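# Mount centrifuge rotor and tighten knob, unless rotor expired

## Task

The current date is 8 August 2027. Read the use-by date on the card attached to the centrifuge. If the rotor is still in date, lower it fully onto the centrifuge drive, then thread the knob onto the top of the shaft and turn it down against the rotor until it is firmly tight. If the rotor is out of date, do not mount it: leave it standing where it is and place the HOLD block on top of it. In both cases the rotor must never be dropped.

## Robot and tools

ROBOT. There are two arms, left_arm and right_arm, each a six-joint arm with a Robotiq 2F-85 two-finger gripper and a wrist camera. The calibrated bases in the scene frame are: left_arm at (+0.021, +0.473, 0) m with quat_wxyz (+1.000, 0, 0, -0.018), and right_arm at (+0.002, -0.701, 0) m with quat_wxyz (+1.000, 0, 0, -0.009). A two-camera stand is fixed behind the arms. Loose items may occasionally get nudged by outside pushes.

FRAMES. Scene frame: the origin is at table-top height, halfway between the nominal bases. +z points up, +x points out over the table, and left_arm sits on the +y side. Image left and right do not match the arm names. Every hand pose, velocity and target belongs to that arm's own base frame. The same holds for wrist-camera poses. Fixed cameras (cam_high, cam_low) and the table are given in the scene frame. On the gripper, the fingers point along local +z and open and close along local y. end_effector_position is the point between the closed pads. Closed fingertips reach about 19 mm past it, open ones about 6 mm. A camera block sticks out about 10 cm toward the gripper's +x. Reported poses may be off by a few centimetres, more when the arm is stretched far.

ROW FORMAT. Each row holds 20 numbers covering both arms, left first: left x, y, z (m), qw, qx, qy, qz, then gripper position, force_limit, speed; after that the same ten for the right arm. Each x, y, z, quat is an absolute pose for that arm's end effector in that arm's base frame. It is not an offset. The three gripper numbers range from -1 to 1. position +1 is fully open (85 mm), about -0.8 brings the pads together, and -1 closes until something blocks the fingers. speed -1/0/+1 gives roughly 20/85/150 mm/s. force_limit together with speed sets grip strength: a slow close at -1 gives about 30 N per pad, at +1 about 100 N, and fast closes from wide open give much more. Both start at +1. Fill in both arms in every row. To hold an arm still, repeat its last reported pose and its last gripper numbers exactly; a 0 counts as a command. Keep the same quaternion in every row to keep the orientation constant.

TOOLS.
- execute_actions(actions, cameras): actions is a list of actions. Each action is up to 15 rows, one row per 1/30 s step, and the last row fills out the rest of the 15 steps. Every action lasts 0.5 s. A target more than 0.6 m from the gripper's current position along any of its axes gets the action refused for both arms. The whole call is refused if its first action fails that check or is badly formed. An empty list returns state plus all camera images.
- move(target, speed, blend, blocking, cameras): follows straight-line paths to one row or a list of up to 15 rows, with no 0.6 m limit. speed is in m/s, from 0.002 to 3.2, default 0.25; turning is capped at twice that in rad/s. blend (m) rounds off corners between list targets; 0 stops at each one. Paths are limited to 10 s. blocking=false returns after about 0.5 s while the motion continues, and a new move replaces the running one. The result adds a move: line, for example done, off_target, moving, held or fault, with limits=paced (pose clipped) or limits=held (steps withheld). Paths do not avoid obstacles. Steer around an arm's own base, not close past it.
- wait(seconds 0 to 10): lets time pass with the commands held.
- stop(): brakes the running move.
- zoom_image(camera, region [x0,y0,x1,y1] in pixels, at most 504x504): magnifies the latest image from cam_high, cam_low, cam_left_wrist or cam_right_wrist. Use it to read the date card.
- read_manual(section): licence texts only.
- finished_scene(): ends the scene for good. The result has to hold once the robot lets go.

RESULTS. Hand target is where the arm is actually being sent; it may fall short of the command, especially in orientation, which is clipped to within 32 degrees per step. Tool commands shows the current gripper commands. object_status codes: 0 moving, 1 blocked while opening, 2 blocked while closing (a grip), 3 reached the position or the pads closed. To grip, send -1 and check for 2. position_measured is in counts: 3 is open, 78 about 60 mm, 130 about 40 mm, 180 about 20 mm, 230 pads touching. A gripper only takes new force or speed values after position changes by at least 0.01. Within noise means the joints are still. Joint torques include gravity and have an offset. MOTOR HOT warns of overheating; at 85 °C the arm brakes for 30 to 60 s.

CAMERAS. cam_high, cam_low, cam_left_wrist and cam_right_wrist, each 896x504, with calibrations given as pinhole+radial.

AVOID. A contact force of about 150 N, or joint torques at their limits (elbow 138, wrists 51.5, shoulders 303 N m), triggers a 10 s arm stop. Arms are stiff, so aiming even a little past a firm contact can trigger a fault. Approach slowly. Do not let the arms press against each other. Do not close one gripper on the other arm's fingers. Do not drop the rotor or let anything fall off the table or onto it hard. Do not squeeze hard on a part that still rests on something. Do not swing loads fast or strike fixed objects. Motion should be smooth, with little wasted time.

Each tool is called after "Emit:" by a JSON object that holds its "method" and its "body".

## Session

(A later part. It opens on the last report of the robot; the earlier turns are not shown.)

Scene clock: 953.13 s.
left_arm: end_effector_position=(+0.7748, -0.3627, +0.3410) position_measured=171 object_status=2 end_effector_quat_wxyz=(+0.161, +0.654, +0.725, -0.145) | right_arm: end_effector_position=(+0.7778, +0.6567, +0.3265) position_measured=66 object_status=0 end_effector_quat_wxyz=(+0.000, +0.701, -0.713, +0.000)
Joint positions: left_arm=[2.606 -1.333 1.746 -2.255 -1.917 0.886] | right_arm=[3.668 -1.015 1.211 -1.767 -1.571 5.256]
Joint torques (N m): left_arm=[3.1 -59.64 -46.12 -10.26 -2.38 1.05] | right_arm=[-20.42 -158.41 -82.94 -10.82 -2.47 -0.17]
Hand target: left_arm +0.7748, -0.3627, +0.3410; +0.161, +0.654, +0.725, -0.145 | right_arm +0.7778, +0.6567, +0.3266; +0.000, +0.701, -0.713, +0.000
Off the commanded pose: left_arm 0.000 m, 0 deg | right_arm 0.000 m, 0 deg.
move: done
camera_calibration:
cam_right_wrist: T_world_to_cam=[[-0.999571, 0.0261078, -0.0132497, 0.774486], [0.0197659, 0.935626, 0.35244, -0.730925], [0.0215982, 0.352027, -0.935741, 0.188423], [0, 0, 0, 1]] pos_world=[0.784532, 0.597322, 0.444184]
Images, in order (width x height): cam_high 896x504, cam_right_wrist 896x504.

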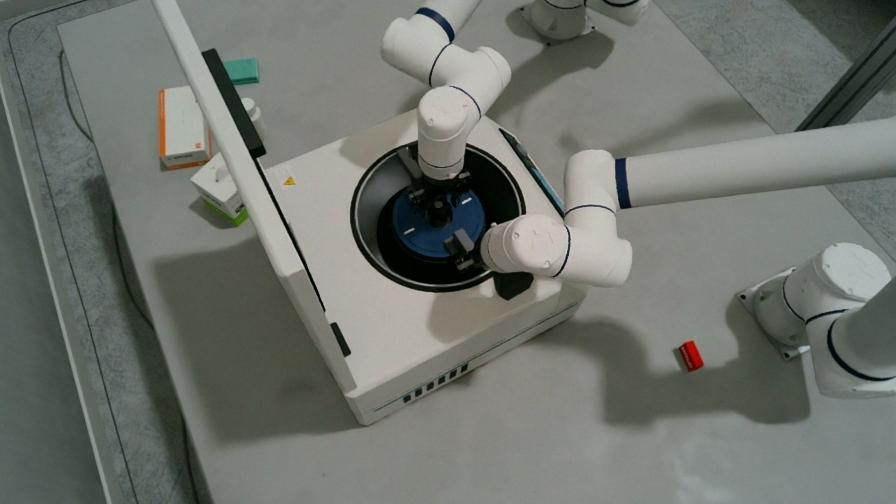

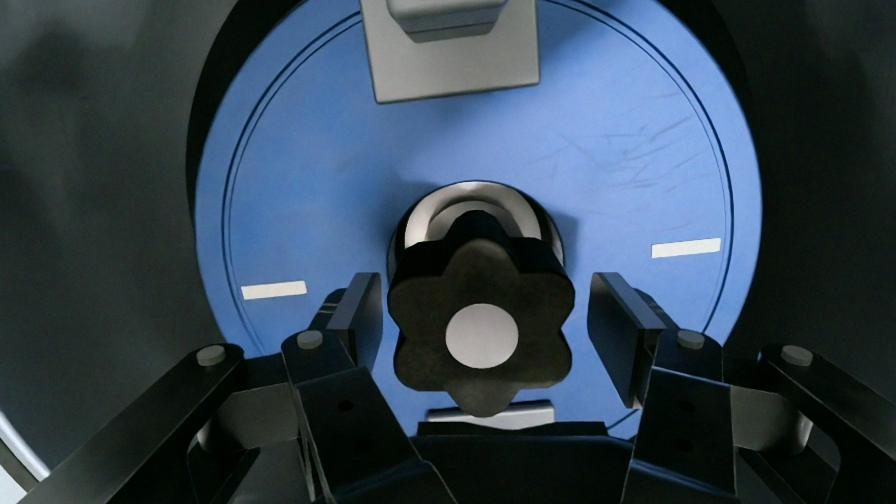

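Emit:
{"method": "move", "body": {"target": [[0.7748,-0.3627,0.341,0.1606,0.6541,0.7247,-0.145,-1,-0.4,-1,0.7803,0.6515,0.3266,0,-0.7009,0.7133,0,0.5,-0.6,-1],[0.7748,-0.3627,0.341,0.1606,0.6541,0.7247,-0.145,-1,-0.4,-1,0.7803,0.6515,0.3266,0,-0.9426,-0.3338,0,0.5,-0.6,-1],[0.7748,-0.3627,0.341,0.1606,0.6541,0.7247,-0.145,-1,-0.4,-1,0.7803,0.6515,0.3266,0,-0.0958,-0.9954,0,0.5,-0.6,-1],[0.7748,-0.3627,0.341,0.1606,0.6541,0.7247,-0.145,-1,-0.4,-1,0.7803,0.6515,0.3266,0,0.8616,-0.5075,0,0.5,-0.6,-1],[0.7748,-0.3627,0.341,0.1606,0.6541,0.7247,-0.145,-1,-0.4,-1,0.7803,0.6515,0.3266,0,0.8241,0.5664,0,0.5,-0.6,-1],[0.7748,-0.3627,0.341,0.1606,0.6541,0.7247,-0.145,-1,-0.4,-1,0.7803,0.6515,0.3266,0,-0.165,0.9863,0,0.5,-0.6,-1]], "speed": [0.1,1.2,1.2,1.2,1.2,1.2], "blend": [0.001,0.002,0.002,0.002,0.002,0], "cameras": ["cam_right_wrist","cam_high"]}}

Emit:
{"method": "zoom_image", "body": {"camera": "cam_right_wrist", "region": [340, 150, 640, 440]}}

Scene clock: 976.57 s.
left_arm: end_effector_position=(+0.7748, -0.3627, +0.3410) position_measured=171 object_status=2 end_effector_quat_wxyz=(+0.161, +0.654, +0.725, -0.145) | right_arm: end_effector_position=(+0.7803, +0.6515, +0.3266) position_measured=66 object_status=3 end_effector_quat_wxyz=(+0.000, -0.165, +0.986, +0.000)
Joint positions: left_arm=[2.606 -1.333 1.746 -2.255 -1.917 0.886] | right_arm=[3.662 -1.018 1.215 -1.768 -1.571 -6.094]
Joint torques (N m): left_arm=[10.07 -64.58 -48.22 -10.51 -1.01 0.52] | right_arm=[-21.45 -171.14 -83.39 -2.19 2.82 -3.19]
Hand target: left_arm +0.7748, -0.3627, +0.3410; +0.161, +0.654, +0.725, -0.145 | right_arm +0.7803, +0.6515, +0.3266; +0.000, -0.165, +0.986, +0.000
Off the commanded pose: left_arm 0.000 m, 0 deg | right_arm 0.000 m, 0 deg.
move: done
camera_calibration:
cam_right_wrist: T_world_to_cam=[[-0.31714, 0.948286, -0.0132876, -0.35611], [0.886022, 0.301255, 0.352435, -0.988703], [0.338212, 0.099998, -0.935742, 0.107469], [0, 0, 0, 1]] pos_world=[0.726729, 0.624799, 0.444284]
Images, in order (width x height): cam_high 896x504, cam_right_wrist 896x504.

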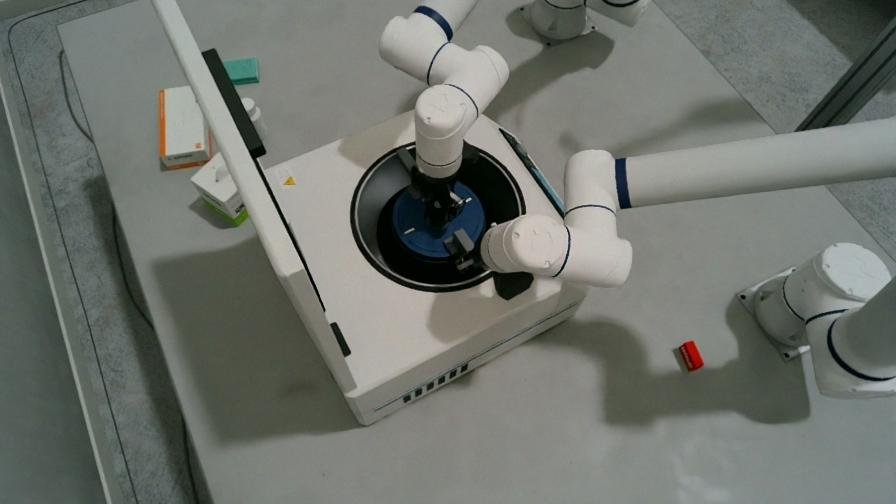

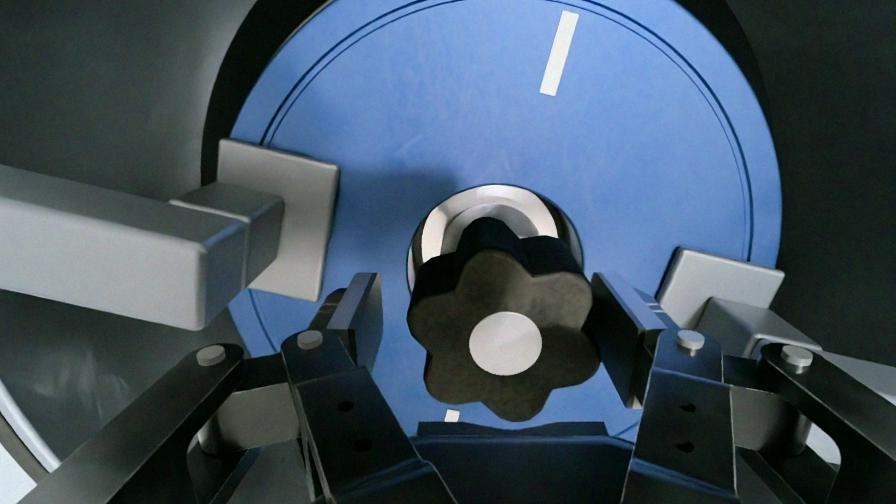

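Scaled by 1.680 from the camera's 896x504 image, which has a finer 1280x720 frame.

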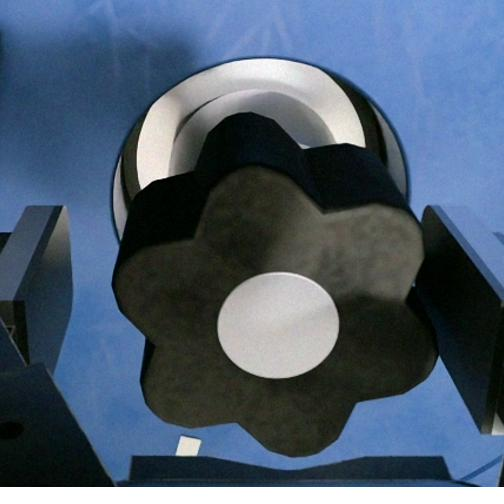

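Emit:
{"method": "move", "body": {"target": [[0.7748,-0.3627,0.341,0.1606,0.6541,0.7247,-0.145,-1,-0.4,-1,0.7793,0.6558,0.3266,0,-0.165,0.9863,0,0.5,-0.6,-1],[0.7748,-0.3627,0.341,0.1606,0.6541,0.7247,-0.145,-1,-0.4,-1,0.7793,0.6558,0.3266,0,-0.165,0.9863,0,-1,-0.3,-1]], "speed": 0.1, "cameras": ["cam_right_wrist"]}}

Emit:
{"method": "zoom_image", "body": {"camera": "cam_right_wrist", "region": [340, 150, 640, 440]}}

Scene clock: 1004.83 s.
left_arm: end_effector_position=(+0.7748, -0.3627, +0.3410) position_measured=171 object_status=2 end_effector_quat_wxyz=(+0.161, +0.654, +0.725, -0.145) | right_arm: end_effector_position=(+0.7793, +0.6558, +0.3267) position_measured=100 object_status=0 end_effector_quat_wxyz=(+0.000, -0.165, +0.986, +0.000)
Joint positions: left_arm=[2.606 -1.333 1.746 -2.255 -1.917 0.886] | right_arm=[3.666 -1.014 1.21 -1.766 -1.571 -6.09]
Joint torques (N m): left_arm=[12.51 -67.65 -47.89 -9.98 -1.07 0.97] | right_arm=[17.07 -126.47 -67.32 -2.17 2.35 2.75]
Hand target: left_arm +0.7748, -0.3627, +0.3410; +0.161, +0.654, +0.725, -0.145 | right_arm +0.7793, +0.6558, +0.3266; +0.000, -0.165, +0.986, +0.000
Off the commanded pose: left_arm 0.000 m, 0 deg | right_arm 0.000 m, 0 deg.
move: done
camera_calibration:
cam_right_wrist: T_world_to_cam=[[-0.317356, 0.948213, -0.0133035, -0.360296], [0.885912, 0.301451, 0.352543, -0.989204], [0.338296, 0.100096, -0.935701, 0.107236], [0, 0, 0, 1]] pos_world=[0.725728, 0.6291, 0.444285]
Images, in order (width x height): cam_right_wrist 896x504.

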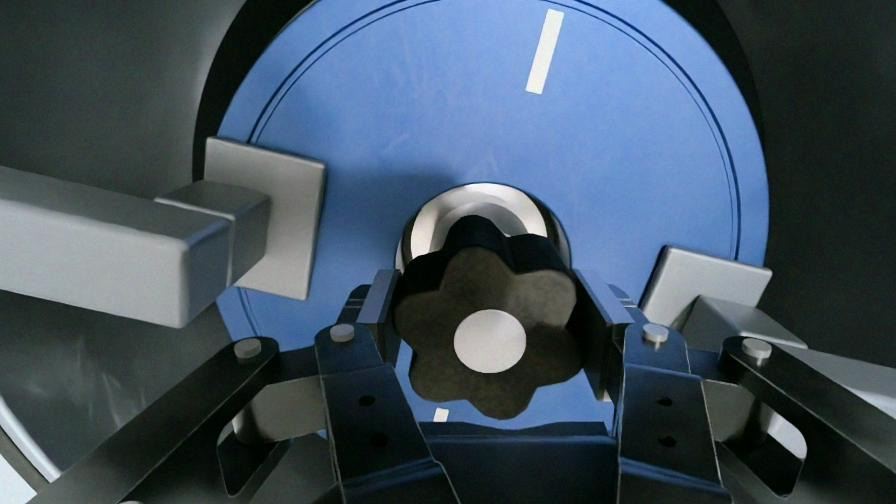

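Scaled by 1.680 from the camera's 896x504 image, which has a finer 1280x720 frame.

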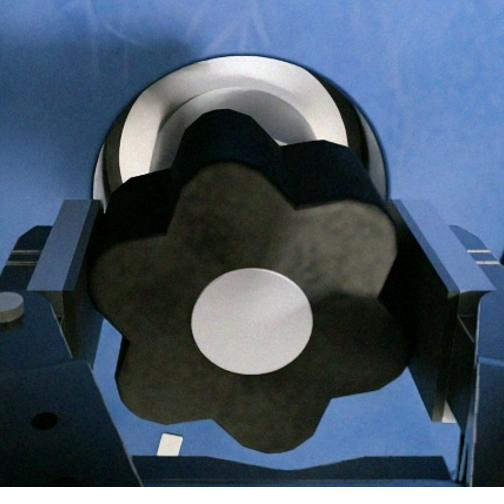

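Emit:
{"method": "move", "body": {"target": [[0.7748,-0.3627,0.341,0.1606,0.6541,0.7247,-0.145,-1,-0.4,-1,0.7793,0.6558,0.3266,0,-0.165,0.9863,0,0.5,-0.3,0],[0.7748,-0.3627,0.341,0.1606,0.6541,0.7247,-0.145,-1,-0.4,-1,0.7793,0.6558,0.3266,0,0.2672,0.9636,0,0.5,-0.3,0],[0.7748,-0.3627,0.341,0.1606,0.6541,0.7247,-0.145,-1,-0.4,-1,0.7793,0.6558,0.3266,0,0.2672,0.9636,0,-1,-0.3,-1]], "speed": [0.3,0.5,0.3], "cameras": ["cam_right_wrist"]}}

Emit:
{"method": "zoom_image", "body": {"camera": "cam_right_wrist", "region": [340, 150, 640, 440]}}

Scene clock: 1015.63 s.
left_arm: end_effector_position=(+0.7748, -0.3627, +0.3410) position_measured=171 object_status=2 end_effector_quat_wxyz=(+0.161, +0.654, +0.725, -0.145) | right_arm: end_effector_position=(+0.7794, +0.6559, +0.3267) position_measured=108 object_status=0 end_effector_quat_wxyz=(+0.000, +0.267, +0.964, +0.000)
Joint positions: left_arm=[2.606 -1.333 1.746 -2.255 -1.917 0.886] | right_arm=[3.666 -1.014 1.21 -1.766 -1.571 -5.218]
Joint torques (N m): left_arm=[8.38 -71.79 -51.38 -10.01 -1.41 0.95] | right_arm=[17.09 -127.33 -53.63 -2.25 -2.45 2.56]
Hand target: left_arm +0.7748, -0.3627, +0.3410; +0.161, +0.654, +0.725, -0.145 | right_arm +0.7793, +0.6558, +0.3266; +0.000, +0.267, +0.964, +0.000
Off the commanded pose: left_arm 0.000 m, 0 deg | right_arm 0.000 m, 0 deg.
move: done
camera_calibration:
cam_right_wrist: T_world_to_cam=[[0.52226, 0.852684, -0.0131694, -0.952082], [0.800412, -0.484799, 0.352578, -0.40704], [0.294253, -0.194678, -0.93569, 0.334951], [0, 0, 0, 1]] pos_world=[0.724474, 0.679701, 0.444385]
Images, in order (width x height): cam_right_wrist 896x504.

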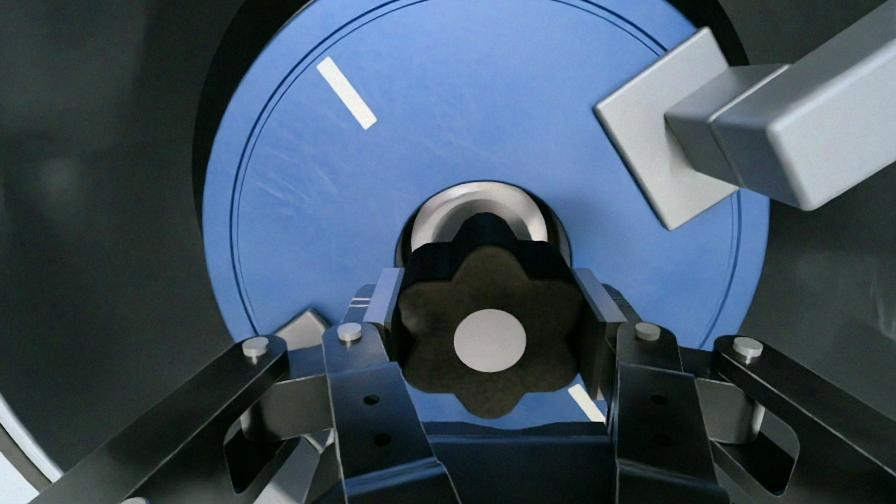

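Scaled by 1.680 from the camera's 896x504 image, which has a finer 1280x720 frame.

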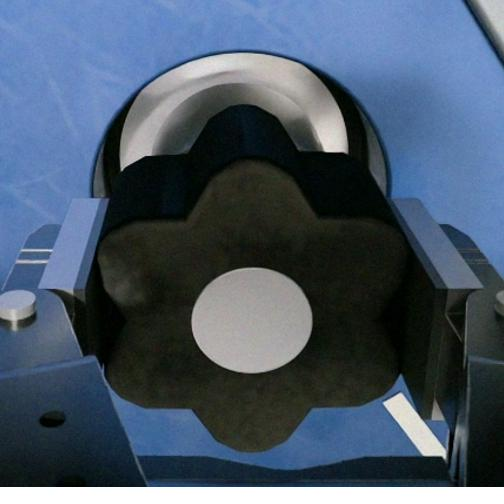

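Emit:
{"method": "move", "body": {"target": [[0.7748,-0.3627,0.341,0.1606,0.6541,0.7247,-0.145,-1,-0.4,-1,0.7793,0.6558,0.3263,0,0.9863,0.1650,0,-1,-0.3,-1],[0.7748,-0.3627,0.341,0.1606,0.6541,0.7247,-0.145,-1,-0.4,-1,0.7793,0.6558,0.3260,0,0.5664,-0.8241,0,-1,-0.3,-1],[0.7748,-0.3627,0.341,0.1606,0.6541,0.7247,-0.145,-1,-0.4,-1,0.7793,0.6558,0.3257,0,-0.5075,-0.8616,0,-1,-0.3,-1]], "speed": 0.9, "blend": [0.001,0.001,0], "cameras": ["cam_right_wrist"]}}

Emit:
{"method": "zoom_image", "body": {"camera": "cam_right_wrist", "region": [340, 150, 640, 440]}}

Scene clock: 1037.87 s.
left_arm: end_effector_position=(+0.7748, -0.3627, +0.3410) position_measured=171 object_status=2 end_effector_quat_wxyz=(+0.161, +0.654, +0.725, -0.145) | right_arm: end_effector_position=(+0.7793, +0.6558, +0.3257) position_measured=108 object_status=2 end_effector_quat_wxyz=(+0.000, +0.507, +0.862, +0.000)
Joint positions: left_arm=[2.606 -1.333 1.746 -2.255 -1.917 0.886] | right_arm=[3.666 -1.014 1.211 -1.768 -1.571 1.589]
Joint torques (N m): left_arm=[10.49 -75.07 -54.06 -6.74 -1.63 0.69] | right_arm=[-6.06 -160.3 -82.89 6.42 -8.95 3.62]
Hand target: left_arm +0.7748, -0.3627, +0.3410; +0.161, +0.654, +0.725, -0.145 | right_arm +0.7793, +0.6558, +0.3257; +0.000, +0.508, +0.862, +0.000
Off the commanded pose: left_arm 0.000 m, 0 deg | right_arm 0.000 m, 0 deg.
move: done
camera_calibration:
cam_right_wrist: T_world_to_cam=[[0.878556, 0.477453, -0.0133396, -0.983566], [0.450981, -0.819997, 0.352449, 0.0855514], [0.15734, -0.315662, -0.935736, 0.519973], [0, 0, 0, 1]] pos_world=[0.743723, 0.703895, 0.443284]
Images, in order (width x height): cam_right_wrist 896x504.

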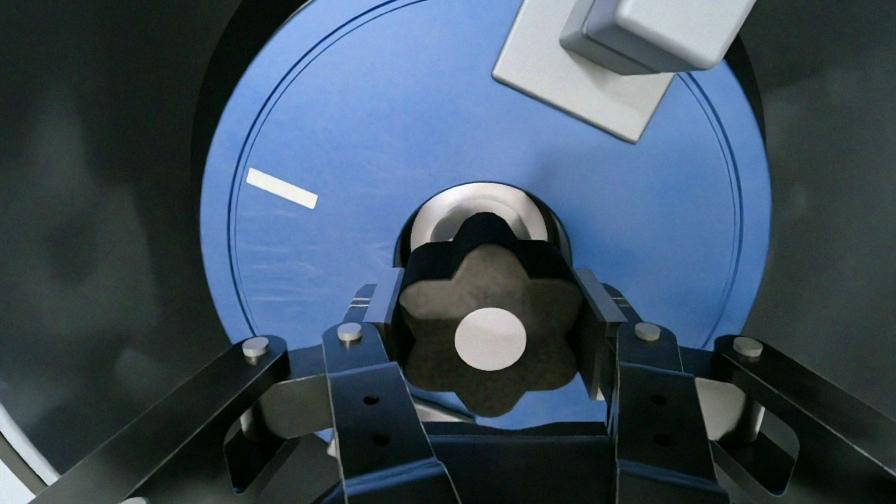

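Scaled by 1.680 from the camera's 896x504 image, which has a finer 1280x720 frame.

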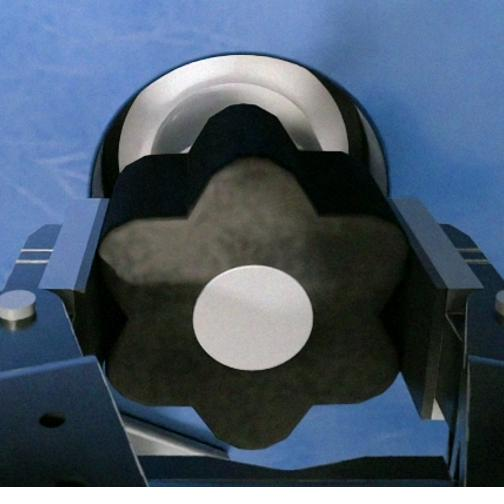

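Emit:
{"method": "move", "body": {"target": [[0.7748,-0.3627,0.341,0.1606,0.6541,0.7247,-0.145,-1,-0.4,-1,0.7793,0.6558,0.3248,0,-0.9954,0.0958,0,-1,-0.3,-1],[0.7748,-0.3627,0.341,0.1606,0.6541,0.7247,-0.145,-1,-0.4,-1,0.7793,0.6558,0.3241,0,-0.4226,0.9063,0,-1,-0.3,-1]], "speed": 0.9, "blend": [0.001,0], "cameras": ["cam_right_wrist"]}}

Emit:
{"method": "zoom_image", "body": {"camera": "cam_right_wrist", "region": [340, 150, 640, 440]}}

Scene clock: 1046.57 s.
left_arm: end_effector_position=(+0.7748, -0.3627, +0.3410) position_measured=171 object_status=2 end_effector_quat_wxyz=(+0.161, +0.654, +0.725, -0.145) | right_arm: end_effector_position=(+0.7793, +0.6558, +0.3241) position_measured=108 object_status=2 end_effector_quat_wxyz=(+0.000, -0.423, +0.906, +0.000)
Joint positions: left_arm=[2.606 -1.333 1.746 -2.255 -1.917 0.886] | right_arm=[3.666 -1.014 1.213 -1.77 -1.571 5.935]
Joint torques (N m): left_arm=[11.99 -79.38 -54.57 -1.19 -1.2 0.11] | right_arm=[-0.83 -160.95 -87.32 3.83 -8.71 3.57]
Hand target: left_arm +0.7748, -0.3627, +0.3410; +0.161, +0.654, +0.725, -0.145 | right_arm +0.7793, +0.6558, +0.3241; +0.000, -0.423, +0.906, +0.000
Off the commanded pose: left_arm 0.000 m, 0 deg | right_arm 0.000 m, 0 deg.
move: done
camera_calibration:
cam_right_wrist: T_world_to_cam=[[-0.760544, 0.649151, -0.0132769, 0.181202], [0.603976, 0.714827, 0.35247, -1.03973], [0.238297, 0.26005, -0.935729, 0.0779114], [0, 0, 0, 1]] pos_world=[0.747219, 0.605339, 0.441784]
Images, in order (width x height): cam_right_wrist 896x504.

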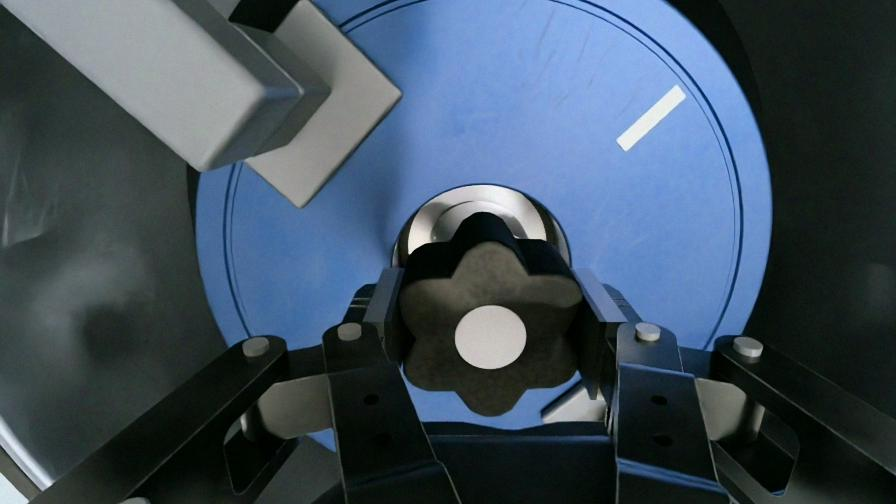

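Scaled by 1.680 from the camera's 896x504 image, which has a finer 1280x720 frame.

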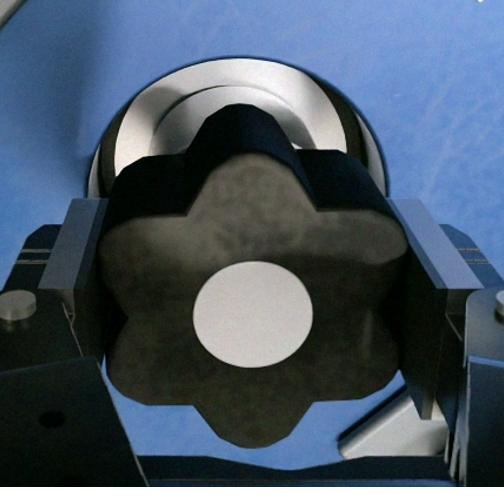

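Emit:
{"method": "move", "body": {"target": [[0.7748,-0.3627,0.341,0.1606,0.6541,0.7247,-0.145,-1,-0.4,-1,0.7793,0.6558,0.3241,0,-0.4226,0.9063,0,0.5,-0.3,0],[0.7748,-0.3627,0.341,0.1606,0.6541,0.7247,-0.145,-1,-0.4,-1,0.7793,0.6558,0.324,0,-0.9998,0.0175,0,0.5,-0.3,0],[0.7748,-0.3627,0.341,0.1606,0.6541,0.7247,-0.145,-1,-0.4,-1,0.7793,0.6558,0.324,0,-0.3907,-0.9205,0,0.5,-0.3,0],[0.7748,-0.3627,0.341,0.1606,0.6541,0.7247,-0.145,-1,-0.4,-1,0.7793,0.6558,0.324,0,0.6820,-0.7314,0,0.5,-0.3,0],[0.7748,-0.3627,0.341,0.1606,0.6541,0.7247,-0.145,-1,-0.4,-1,0.7793,0.6558,0.324,0,0.9455,0.3256,0,0.5,-0.3,0],[0.7748,-0.3627,0.341,0.1606,0.6541,0.7247,-0.145,-1,-0.4,-1,0.7793,0.6558,0.3235,0,0.0872,0.9962,0,0.5,-0.3,0],[0.7748,-0.3627,0.341,0.1606,0.6541,0.7247,-0.145,-1,-0.4,-1,0.7793,0.6558,0.3235,0,0.0872,0.9962,0,-1,-0.1,-1]], "speed": [0.3,1.3,1.3,1.3,1.3,1.3,0.3], "blend": [0,0.002,0.002,0.002,0.002,0,0], "cameras": ["cam_right_wrist"]}}

Emit:
{"method": "zoom_image", "body": {"camera": "cam_right_wrist", "region": [340, 150, 640, 440]}}

Scene clock: 1067.40 s.
left_arm: end_effector_position=(+0.7748, -0.3627, +0.3410) position_measured=171 object_status=2 end_effector_quat_wxyz=(+0.161, +0.654, +0.725, -0.145) | right_arm: end_effector_position=(+0.7793, +0.6559, +0.3237) position_measured=108 object_status=0 end_effector_quat_wxyz=(+0.000, +0.087, +0.996, +0.000)
Joint positions: left_arm=[2.606 -1.333 1.746 -2.255 -1.917 0.886] | right_arm=[3.666 -1.013 1.214 -1.771 -1.571 -5.584]
Joint torques (N m): left_arm=[10.64 -78.36 -56.98 -10.17 -1.43 0.71] | right_arm=[-20.85 -156.1 -50.46 -2.15 -6.25 -1.99]
Hand target: left_arm +0.7748, -0.3627, +0.3410; +0.161, +0.654, +0.725, -0.145 | right_arm +0.7793, +0.6558, +0.3235; +0.000, +0.087, +0.996, +0.000
Off the commanded pose: left_arm 0.000 m, 0 deg | right_arm 0.000 m, 0 deg.
move: done
camera_calibration:
cam_right_wrist: T_world_to_cam=[[0.182137, 0.983188, -0.0129808, -0.77271], [0.920966, -0.165956, 0.352534, -0.708989], [0.344453, -0.0761643, -0.935709, 0.215209], [0, 0, 0, 1]] pos_world=[0.719565, 0.658449, 0.441285]
Images, in order (width x height): cam_right_wrist 896x504.

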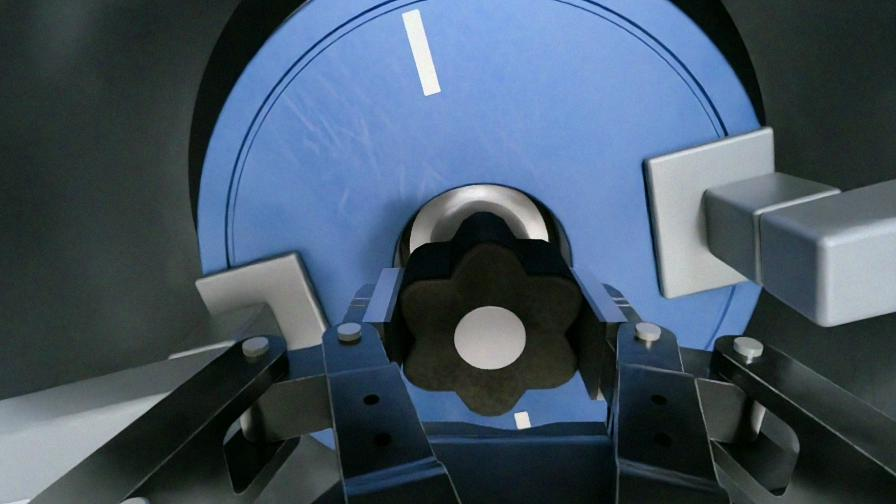

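Scaled by 1.680 from the camera's 896x504 image, which has a finer 1280x720 frame.

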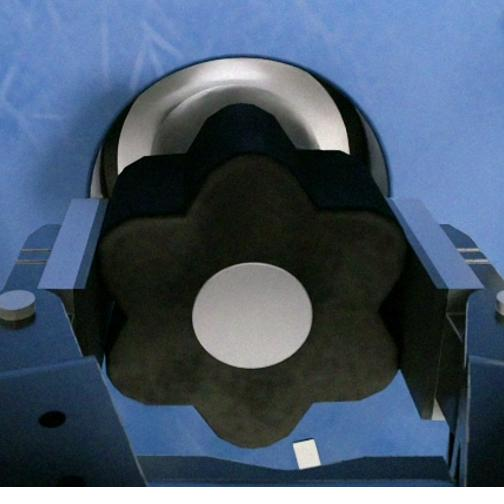

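Emit:
{"method": "move", "body": {"target": [[0.7748,-0.3627,0.341,0.1606,0.6541,0.7247,-0.145,-1,-0.4,-1,0.7793,0.6558,0.3228,0,0.9455,0.3256,0,-1,-0.1,-1],[0.7748,-0.3627,0.341,0.1606,0.6541,0.7247,-0.145,-1,-0.4,-1,0.7793,0.6558,0.3221,0,0.6820,-0.7314,0,-1,-0.1,-1],[0.7748,-0.3627,0.341,0.1606,0.6541,0.7247,-0.145,-1,-0.4,-1,0.7793,0.6558,0.3214,0,-0.3907,-0.9205,0,-1,-0.1,-1]], "speed": 0.9, "blend": [0.001,0.001,0], "cameras": ["cam_right_wrist","cam_left_wrist"]}}

Emit:
{"method": "zoom_image", "body": {"camera": "cam_right_wrist", "region": [340, 150, 640, 440]}}

Scene clock: 1079.37 s.
left_arm: end_effector_position=(+0.7891, -0.3624, +0.3414) position_measured=171 object_status=2 end_effector_quat_wxyz=(+0.175, +0.659, +0.720, -0.127) | right_arm: end_effector_position=(+0.7793, +0.6558, +0.3214) position_measured=108 object_status=2 end_effector_quat_wxyz=(+0.000, +0.391, +0.921, +0.000)
Joint positions: left_arm=[2.607 -1.324 1.742 -2.292 -1.889 0.898] | right_arm=[3.666 -1.013 1.216 -1.775 -1.571 1.327]
Joint torques (N m): left_arm=[5.57 -67.81 -57.84 -7.47 -0.66 -2.4] | right_arm=[-44.42 -126.19 -50.88 13.11 -13.65 13.37]
Hand target: left_arm +0.7890, -0.3624, +0.3414; +0.175, +0.659, +0.720, -0.127 | right_arm +0.7793, +0.6558, +0.3214; +0.000, +0.391, +0.921, +0.000
Tool commands: left_gripper/position=-1.0 left_gripper/force_limit=-0.396078 left_gripper/speed=-1.0 right_gripper/position=-1.0 right_gripper/force_limit=-0.1 right_gripper/speed=-1.0
Off the commanded pose: left_arm 0.014 m, 3 deg | right_arm 0.000 m, 0 deg.
FORCE FAULT: contact force on the left arm reached its limit, and that arm stopped. The contact can be on any part of that arm, not only on its tool. That arm's remaining commands of this call were not run. That arm is still stopped at the end of this call. That arm stays stopped for about 9 more seconds. Until then a move that you send moves the other arm only, and its call returns only when the move has ended. Once the stop has ended, the next robot result says so. If the stop ends while you think or write, that arm runs what you send next. While its stop runs, that arm takes no new command, but its gripper still runs the gripper command that each later call begins with. Until it ends, the stop uses up actions while you think or wait. An arm that is not stopped still takes commands.
move: fault (left_arm)
camera_calibration:
cam_left_wrist: T_world_to_cam=[[0.992839, 0.101199, 0.0634816, -0.761664], [0.0279809, -0.713609, 0.699985, -0.499092], [0.116139, -0.693196, -0.711331, 0.0344043], [0, 0, 0, 1]] pos_world=[0.766179, -0.255228, 0.422181]
cam_right_wrist: T_world_to_cam=[[0.725195, 0.688415, -0.0133222, -1.00246], [0.64769, -0.675473, 0.352468, -0.161064], [0.233645, -0.264236, -0.935729, 0.422846], [0, 0, 0, 1]] pos_world=[0.732504, 0.693048, 0.439084]
Images, in order (width x height): cam_left_wrist 896x504, cam_right_wrist 896x504.

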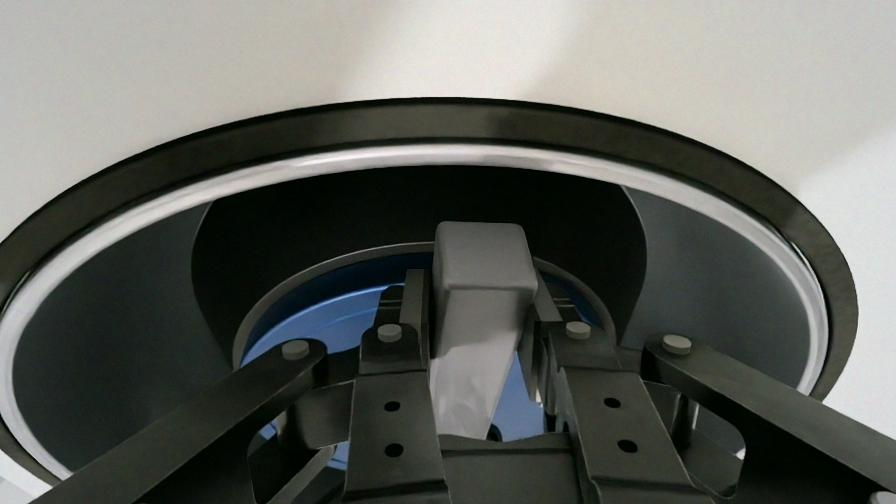

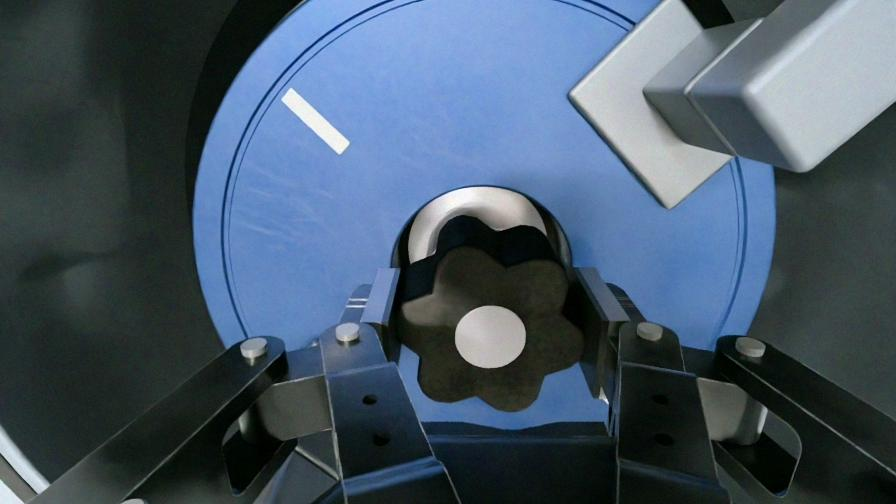

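Scaled by 1.680 from the camera's 896x504 image, which has a finer 1280x720 frame.

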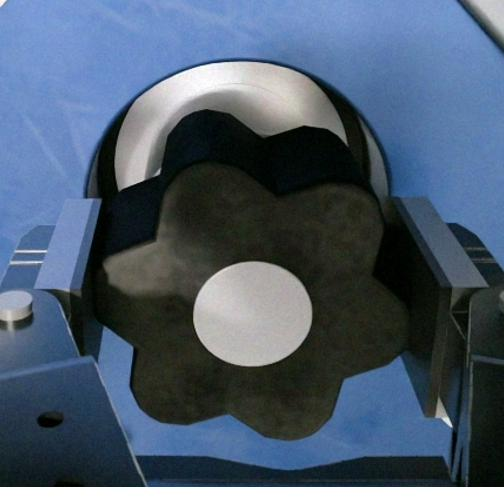

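Emit:
{"method": "move", "body": {"target": [[0.789,-0.3624,0.3414,0.175,0.659,0.720,-0.127,-1,-0.4,-1,0.7793,0.6558,0.3216,0,-0.2756,-0.9613,0,-1,-0.1,-1]], "speed": 0.3, "cameras": ["cam_right_wrist"]}}

Scene clock: 1105.03 s.
left_arm: end_effector_position=(+0.7890, -0.3624, +0.3414) position_measured=171 object_status=2 end_effector_quat_wxyz=(+0.175, +0.659, +0.720, -0.127) | right_arm: end_effector_position=(+0.7794, +0.6557, +0.3215) position_measured=108 object_status=2 end_effector_quat_wxyz=(+0.000, +0.276, +0.961, +0.000)
Joint positions: left_arm=[2.606 -1.324 1.742 -2.292 -1.889 0.898] | right_arm=[3.666 -1.013 1.216 -1.774 -1.571 1.083]
Joint torques (N m): left_arm=[-2.67 -9.71 -85.3 -27.3 10.15 -1.62] | right_arm=[93.93 -225.42 -18.34 33.01 10.44 -5.25]
Hand target: left_arm +0.7890, -0.3624, +0.3414; +0.175, +0.659, +0.720, -0.127 | right_arm +0.7793, +0.6558, +0.3216; +0.000, +0.276, +0.961, +0.000
Off the commanded pose: left_arm 0.000 m, 0 deg | right_arm 0.000 m, 0 deg.
FORCE FAULT, CONTINUED: the left arm's stop, for the force fault that an earlier result reported, is over. The rest of the stop counts as 17 of the actions that you can send in this scene. The stop ended before this call began, so that arm ran this call's commands.
move: done
camera_calibration:
cam_right_wrist: T_world_to_cam=[[0.537378, 0.843237, -0.0133116, -0.95759], [0.791695, -0.498967, 0.352493, -0.389192], [0.290593, -0.199961, -0.93572, 0.336366], [0, 0, 0, 1]] pos_world=[0.724963, 0.680541, 0.439184]
Images, in order (width x height): cam_right_wrist 896x504.

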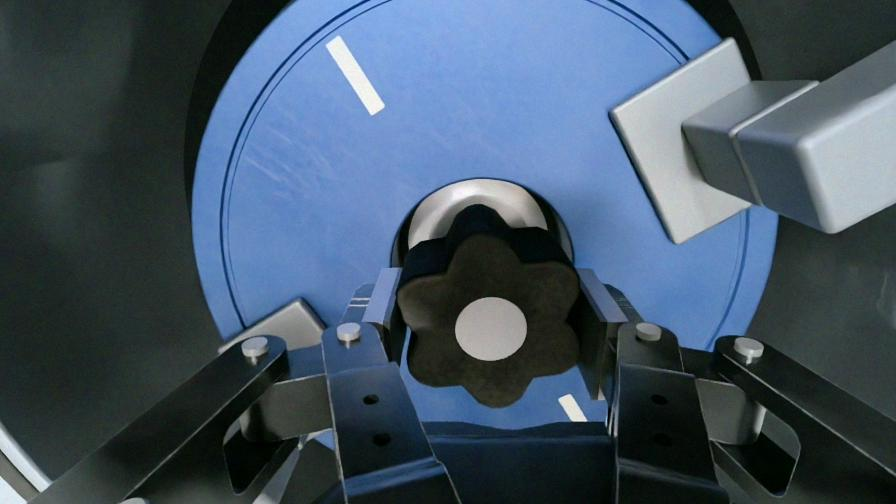

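Emit:
{"method": "move", "body": {"target": [[0.789,-0.3624,0.3414,0.175,0.659,0.720,-0.127,-1,-0.4,-1,0.7793,0.6558,0.3216,0,-0.2756,-0.9613,0,0.5,-0.1,-1]], "speed": 0.3, "cameras": ["cam_right_wrist","cam_high"]}}

Emit:
{"method": "zoom_image", "body": {"camera": "cam_right_wrist", "region": [340, 150, 640, 440]}}

Scene clock: 1117.90 s.
left_arm: end_effector_position=(+0.7890, -0.3624, +0.3414) position_measured=171 object_status=2 end_effector_quat_wxyz=(+0.175, +0.659, +0.720, -0.127) | right_arm: end_effector_position=(+0.7793, +0.6558, +0.3216) position_measured=66 object_status=0 end_effector_quat_wxyz=(+0.000, +0.276, +0.961, +0.000)
Joint positions: left_arm=[2.606 -1.324 1.742 -2.292 -1.889 0.898] | right_arm=[3.666 -1.013 1.216 -1.774 -1.571 1.083]
Joint torques (N m): left_arm=[-5.18 -31.48 -74.78 -20.82 4.5 -4.61] | right_arm=[-20.38 -126.68 -83.26 -10.92 -2.36 1.38]
Hand target: left_arm +0.7890, -0.3624, +0.3414; +0.175, +0.659, +0.720, -0.127 | right_arm +0.7793, +0.6558, +0.3216; +0.000, +0.276, +0.961, +0.000
Off the commanded pose: left_arm 0.000 m, 0 deg | right_arm 0.000 m, 0 deg.
move: done
camera_calibration:
cam_right_wrist: T_world_to_cam=[[0.537068, 0.843433, -0.0133557, -0.95751], [0.791903, -0.498674, 0.352441, -0.389425], [0.2906, -0.199861, -0.935739, 0.336443], [0, 0, 0, 1]] pos_world=[0.724864, 0.680642, 0.439284]
Images, in order (width x height): cam_high 896x504, cam_right_wrist 896x504.

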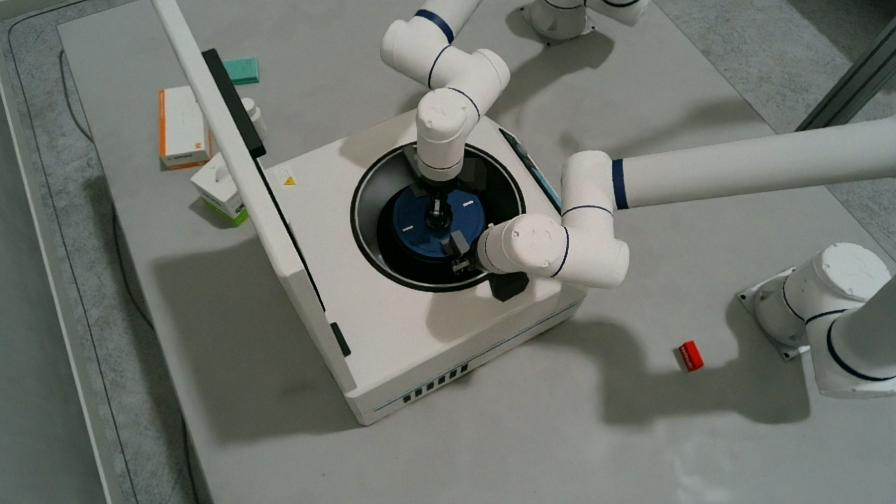

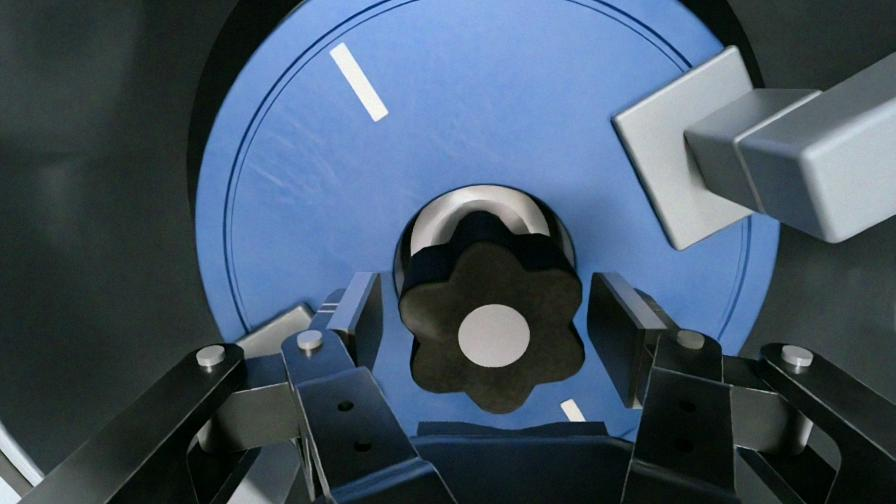

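Scaled by 1.680 from the camera's 896x504 image, which has a finer 1280x720 frame.

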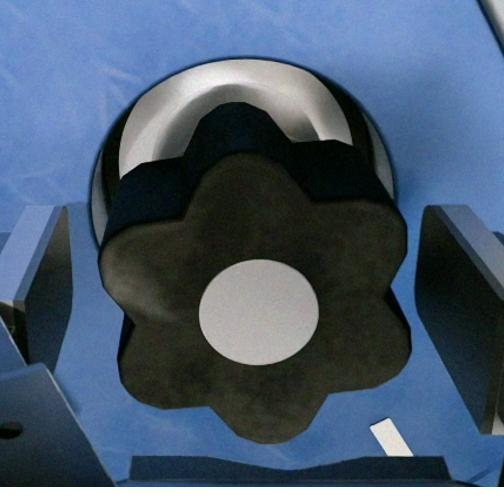

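Emit:
{"method": "move", "body": {"target": [[0.789,-0.3624,0.3414,0.175,0.659,0.720,-0.127,-1,-0.4,-1,0.7793,0.6558,0.3216,0,-0.2028,-0.9792,0,0.5,-0.1,-1],[0.789,-0.3624,0.3414,0.175,0.659,0.720,-0.127,-1,-0.4,-1,0.7793,0.6558,0.3216,0,-0.2028,-0.9792,0,-1,0.3,-1],[0.789,-0.3624,0.3414,0.175,0.659,0.720,-0.127,-1,-0.4,-1,0.7793,0.6558,0.3216,0,-0.2756,-0.9613,0,-1,0.3,-1]], "speed": [0.2,0.2,0.1], "cameras": ["cam_right_wrist"]}}

Scene clock: 1134.63 s.
left_arm: end_effector_position=(+0.7891, -0.3624, +0.3414) position_measured=171 object_status=2 end_effector_quat_wxyz=(+0.175, +0.659, +0.720, -0.127) | right_arm: end_effector_position=(+0.7792, +0.6558, +0.3216) position_measured=110 object_status=2 end_effector_quat_wxyz=(+0.000, +0.275, +0.961, +0.000)
Joint positions: left_arm=[2.606 -1.324 1.742 -2.292 -1.889 0.898] | right_arm=[3.666 -1.013 1.216 -1.774 -1.571 1.083]
Joint torques (N m): left_arm=[-4.52 -70.98 -50.23 0.77 -6.22 -3.76] | right_arm=[-106.31 -108.29 -55.06 -2.39 -15.55 12.42]
Hand target: left_arm +0.7890, -0.3624, +0.3414; +0.175, +0.659, +0.720, -0.127 | right_arm +0.7793, +0.6558, +0.3216; +0.000, +0.276, +0.961, +0.000
Off the commanded pose: left_arm 0.000 m, 0 deg | right_arm 0.000 m, 0 deg.
move: done
camera_calibration:
cam_right_wrist: T_world_to_cam=[[0.536809, 0.843599, -0.0133204, -0.957398], [0.792042, -0.498436, 0.352464, -0.389618], [0.290699, -0.199756, -0.93573, 0.336326], [0, 0, 0, 1]] pos_world=[0.724764, 0.680643, 0.439284]
Images, in order (width x height): cam_right_wrist 896x504.

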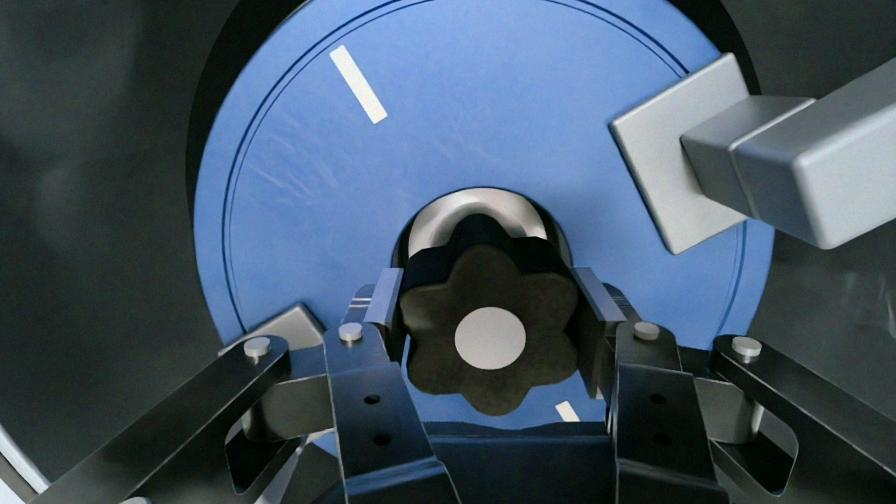

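Emit:
{"method": "move", "body": {"target": [[0.789,-0.3624,0.3414,0.175,0.659,0.720,-0.127,-1,-0.4,-1,0.7793,0.6558,0.3216,0,-0.2756,-0.9613,0,0.5,0.3,-1],[0.789,-0.3624,0.3414,0.175,0.659,0.720,-0.127,1,-0.4,-0.5,0.7793,0.6558,0.3216,0,-0.2756,-0.9613,0,0.5,0.3,-1],[0.7805,-0.321,0.4319,0.175,0.659,0.720,-0.127,1,-0.4,-0.5,0.7793,0.6558,0.45,0,-0.2756,-0.9613,0,0.5,0.3,-1]], "speed": [0.2,0.2,0.2], "cameras": ["all"]}}

Emit:
{"method": "zoom_image", "body": {"camera": "cam_left_wrist", "region": [320, 170, 620, 440]}}

Emit:
{"method": "zoom_image", "body": {"camera": "cam_right_wrist", "region": [340, 200, 640, 440]}}

Scene clock: 1147.47 s.
left_arm: end_effector_position=(+0.7805, -0.3210, +0.4318) position_measured=3 object_status=3 end_effector_quat_wxyz=(+0.175, +0.659, +0.720, -0.127) | right_arm: end_effector_position=(+0.7793, +0.6558, +0.4499) position_measured=66 object_status=3 end_effector_quat_wxyz=(+0.000, +0.276, +0.961, +0.000)
Joint positions: left_arm=[2.648 -1.407 1.673 -2.127 -1.901 0.94] | right_arm=[3.666 -1.035 1.025 -1.561 -1.571 1.083]
Joint torques (N m): left_arm=[21.98 -82.52 -75.08 -1.63 -2.71 1.5] | right_arm=[13.15 -125.07 -86.02 -2.34 -1.78 -1.55]
Hand target: left_arm +0.7805, -0.3210, +0.4319; +0.175, +0.659, +0.720, -0.127 | right_arm +0.7793, +0.6558, +0.4500; +0.000, +0.276, +0.961, +0.000
Off the commanded pose: left_arm 0.000 m, 0 deg | right_arm 0.000 m, 0 deg.
move: done
camera_calibration:
cam_left_wrist: T_world_to_cam=[[0.99284, 0.100912, 0.0639128, -0.763433], [0.0274858, -0.713709, 0.699903, -0.532336], [0.116244, -0.693135, -0.711372, 0.128351], [0, 0, 0, 1]] pos_world=[0.757679, -0.213929, 0.512682]
cam_right_wrist: T_world_to_cam=[[0.537, 0.843477, -0.0132953, -0.955812], [0.791946, -0.498638, 0.352393, -0.434672], [0.290606, -0.199764, -0.935758, 0.456439], [0, 0, 0, 1]] pos_world=[0.724864, 0.680643, 0.567584]

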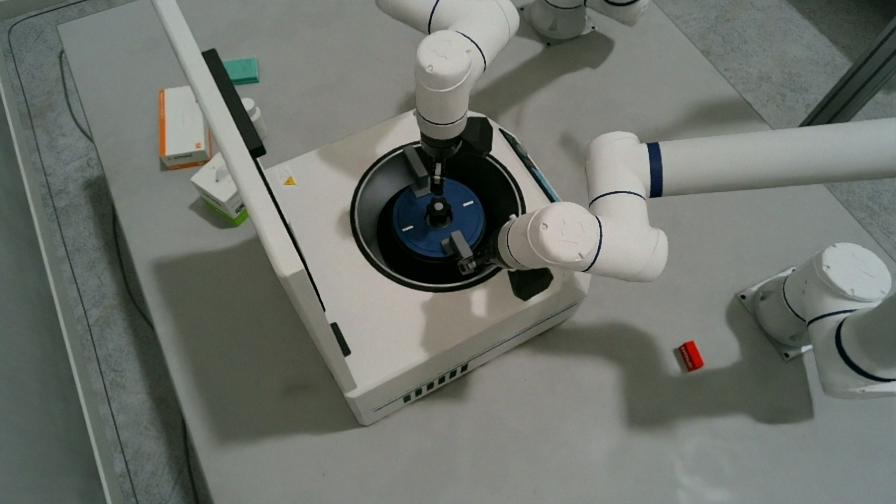

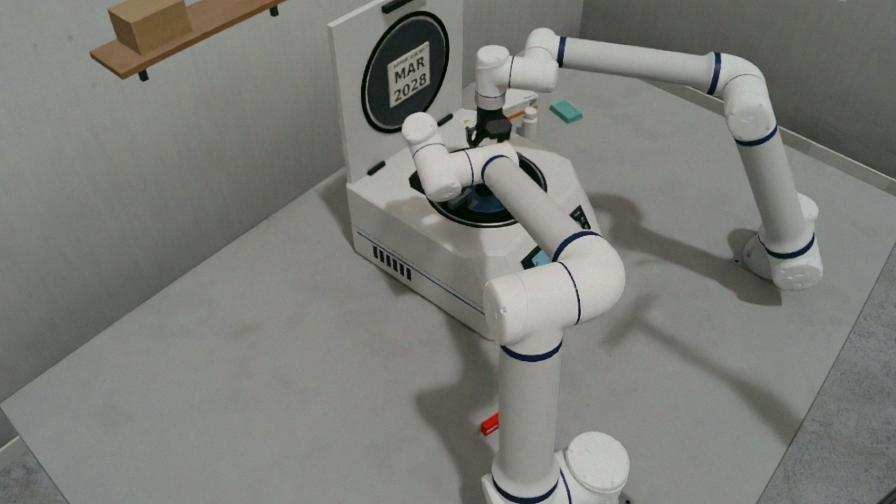

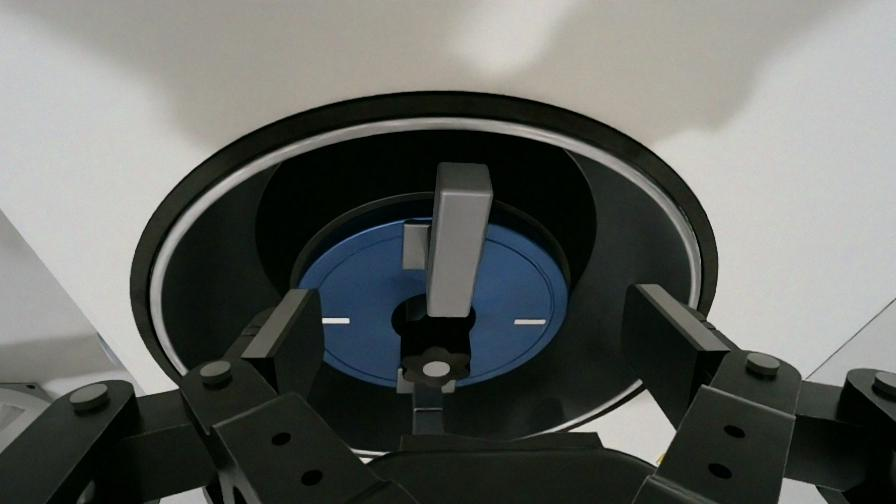

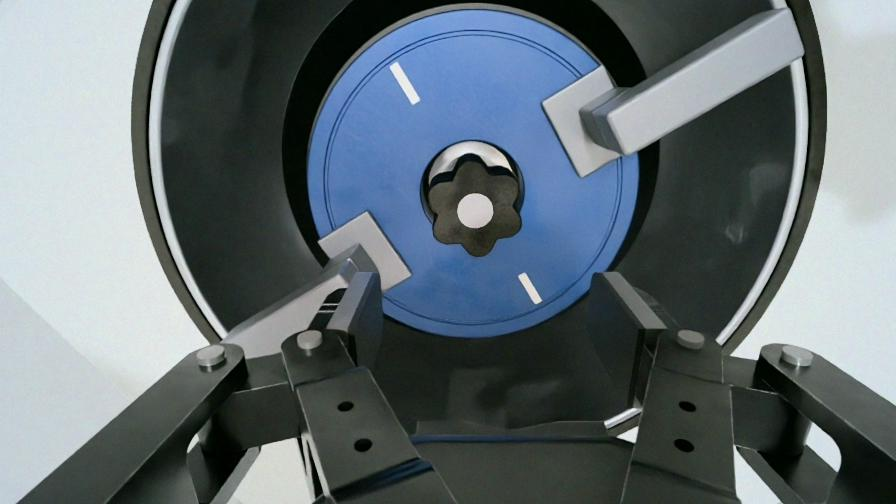

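Scaled by 1.680 from the camera's 896x504 image, which has a finer 1280x720 frame.

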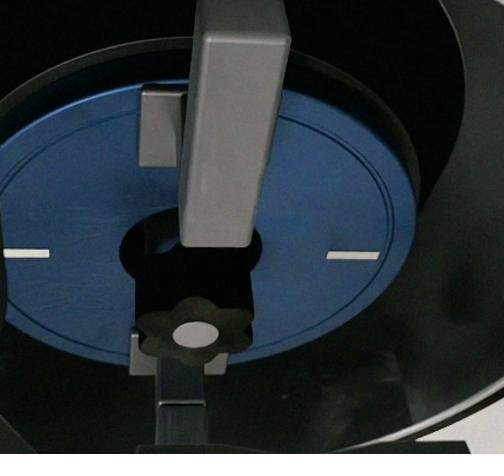

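Scaled by 1.680 from the camera's 896x504 image, which has a finer 1280x720 frame.

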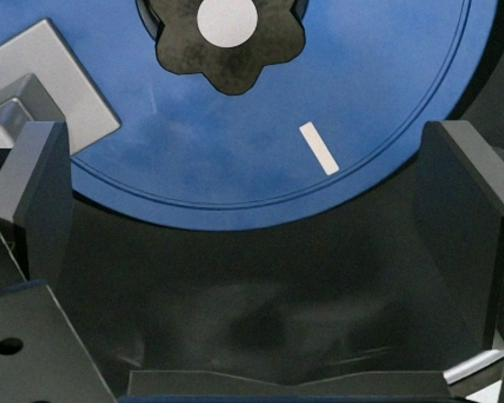

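Emit:
{"method": "finished_scene", "body": {"scene": 1}}

The scene is finished: the task was done.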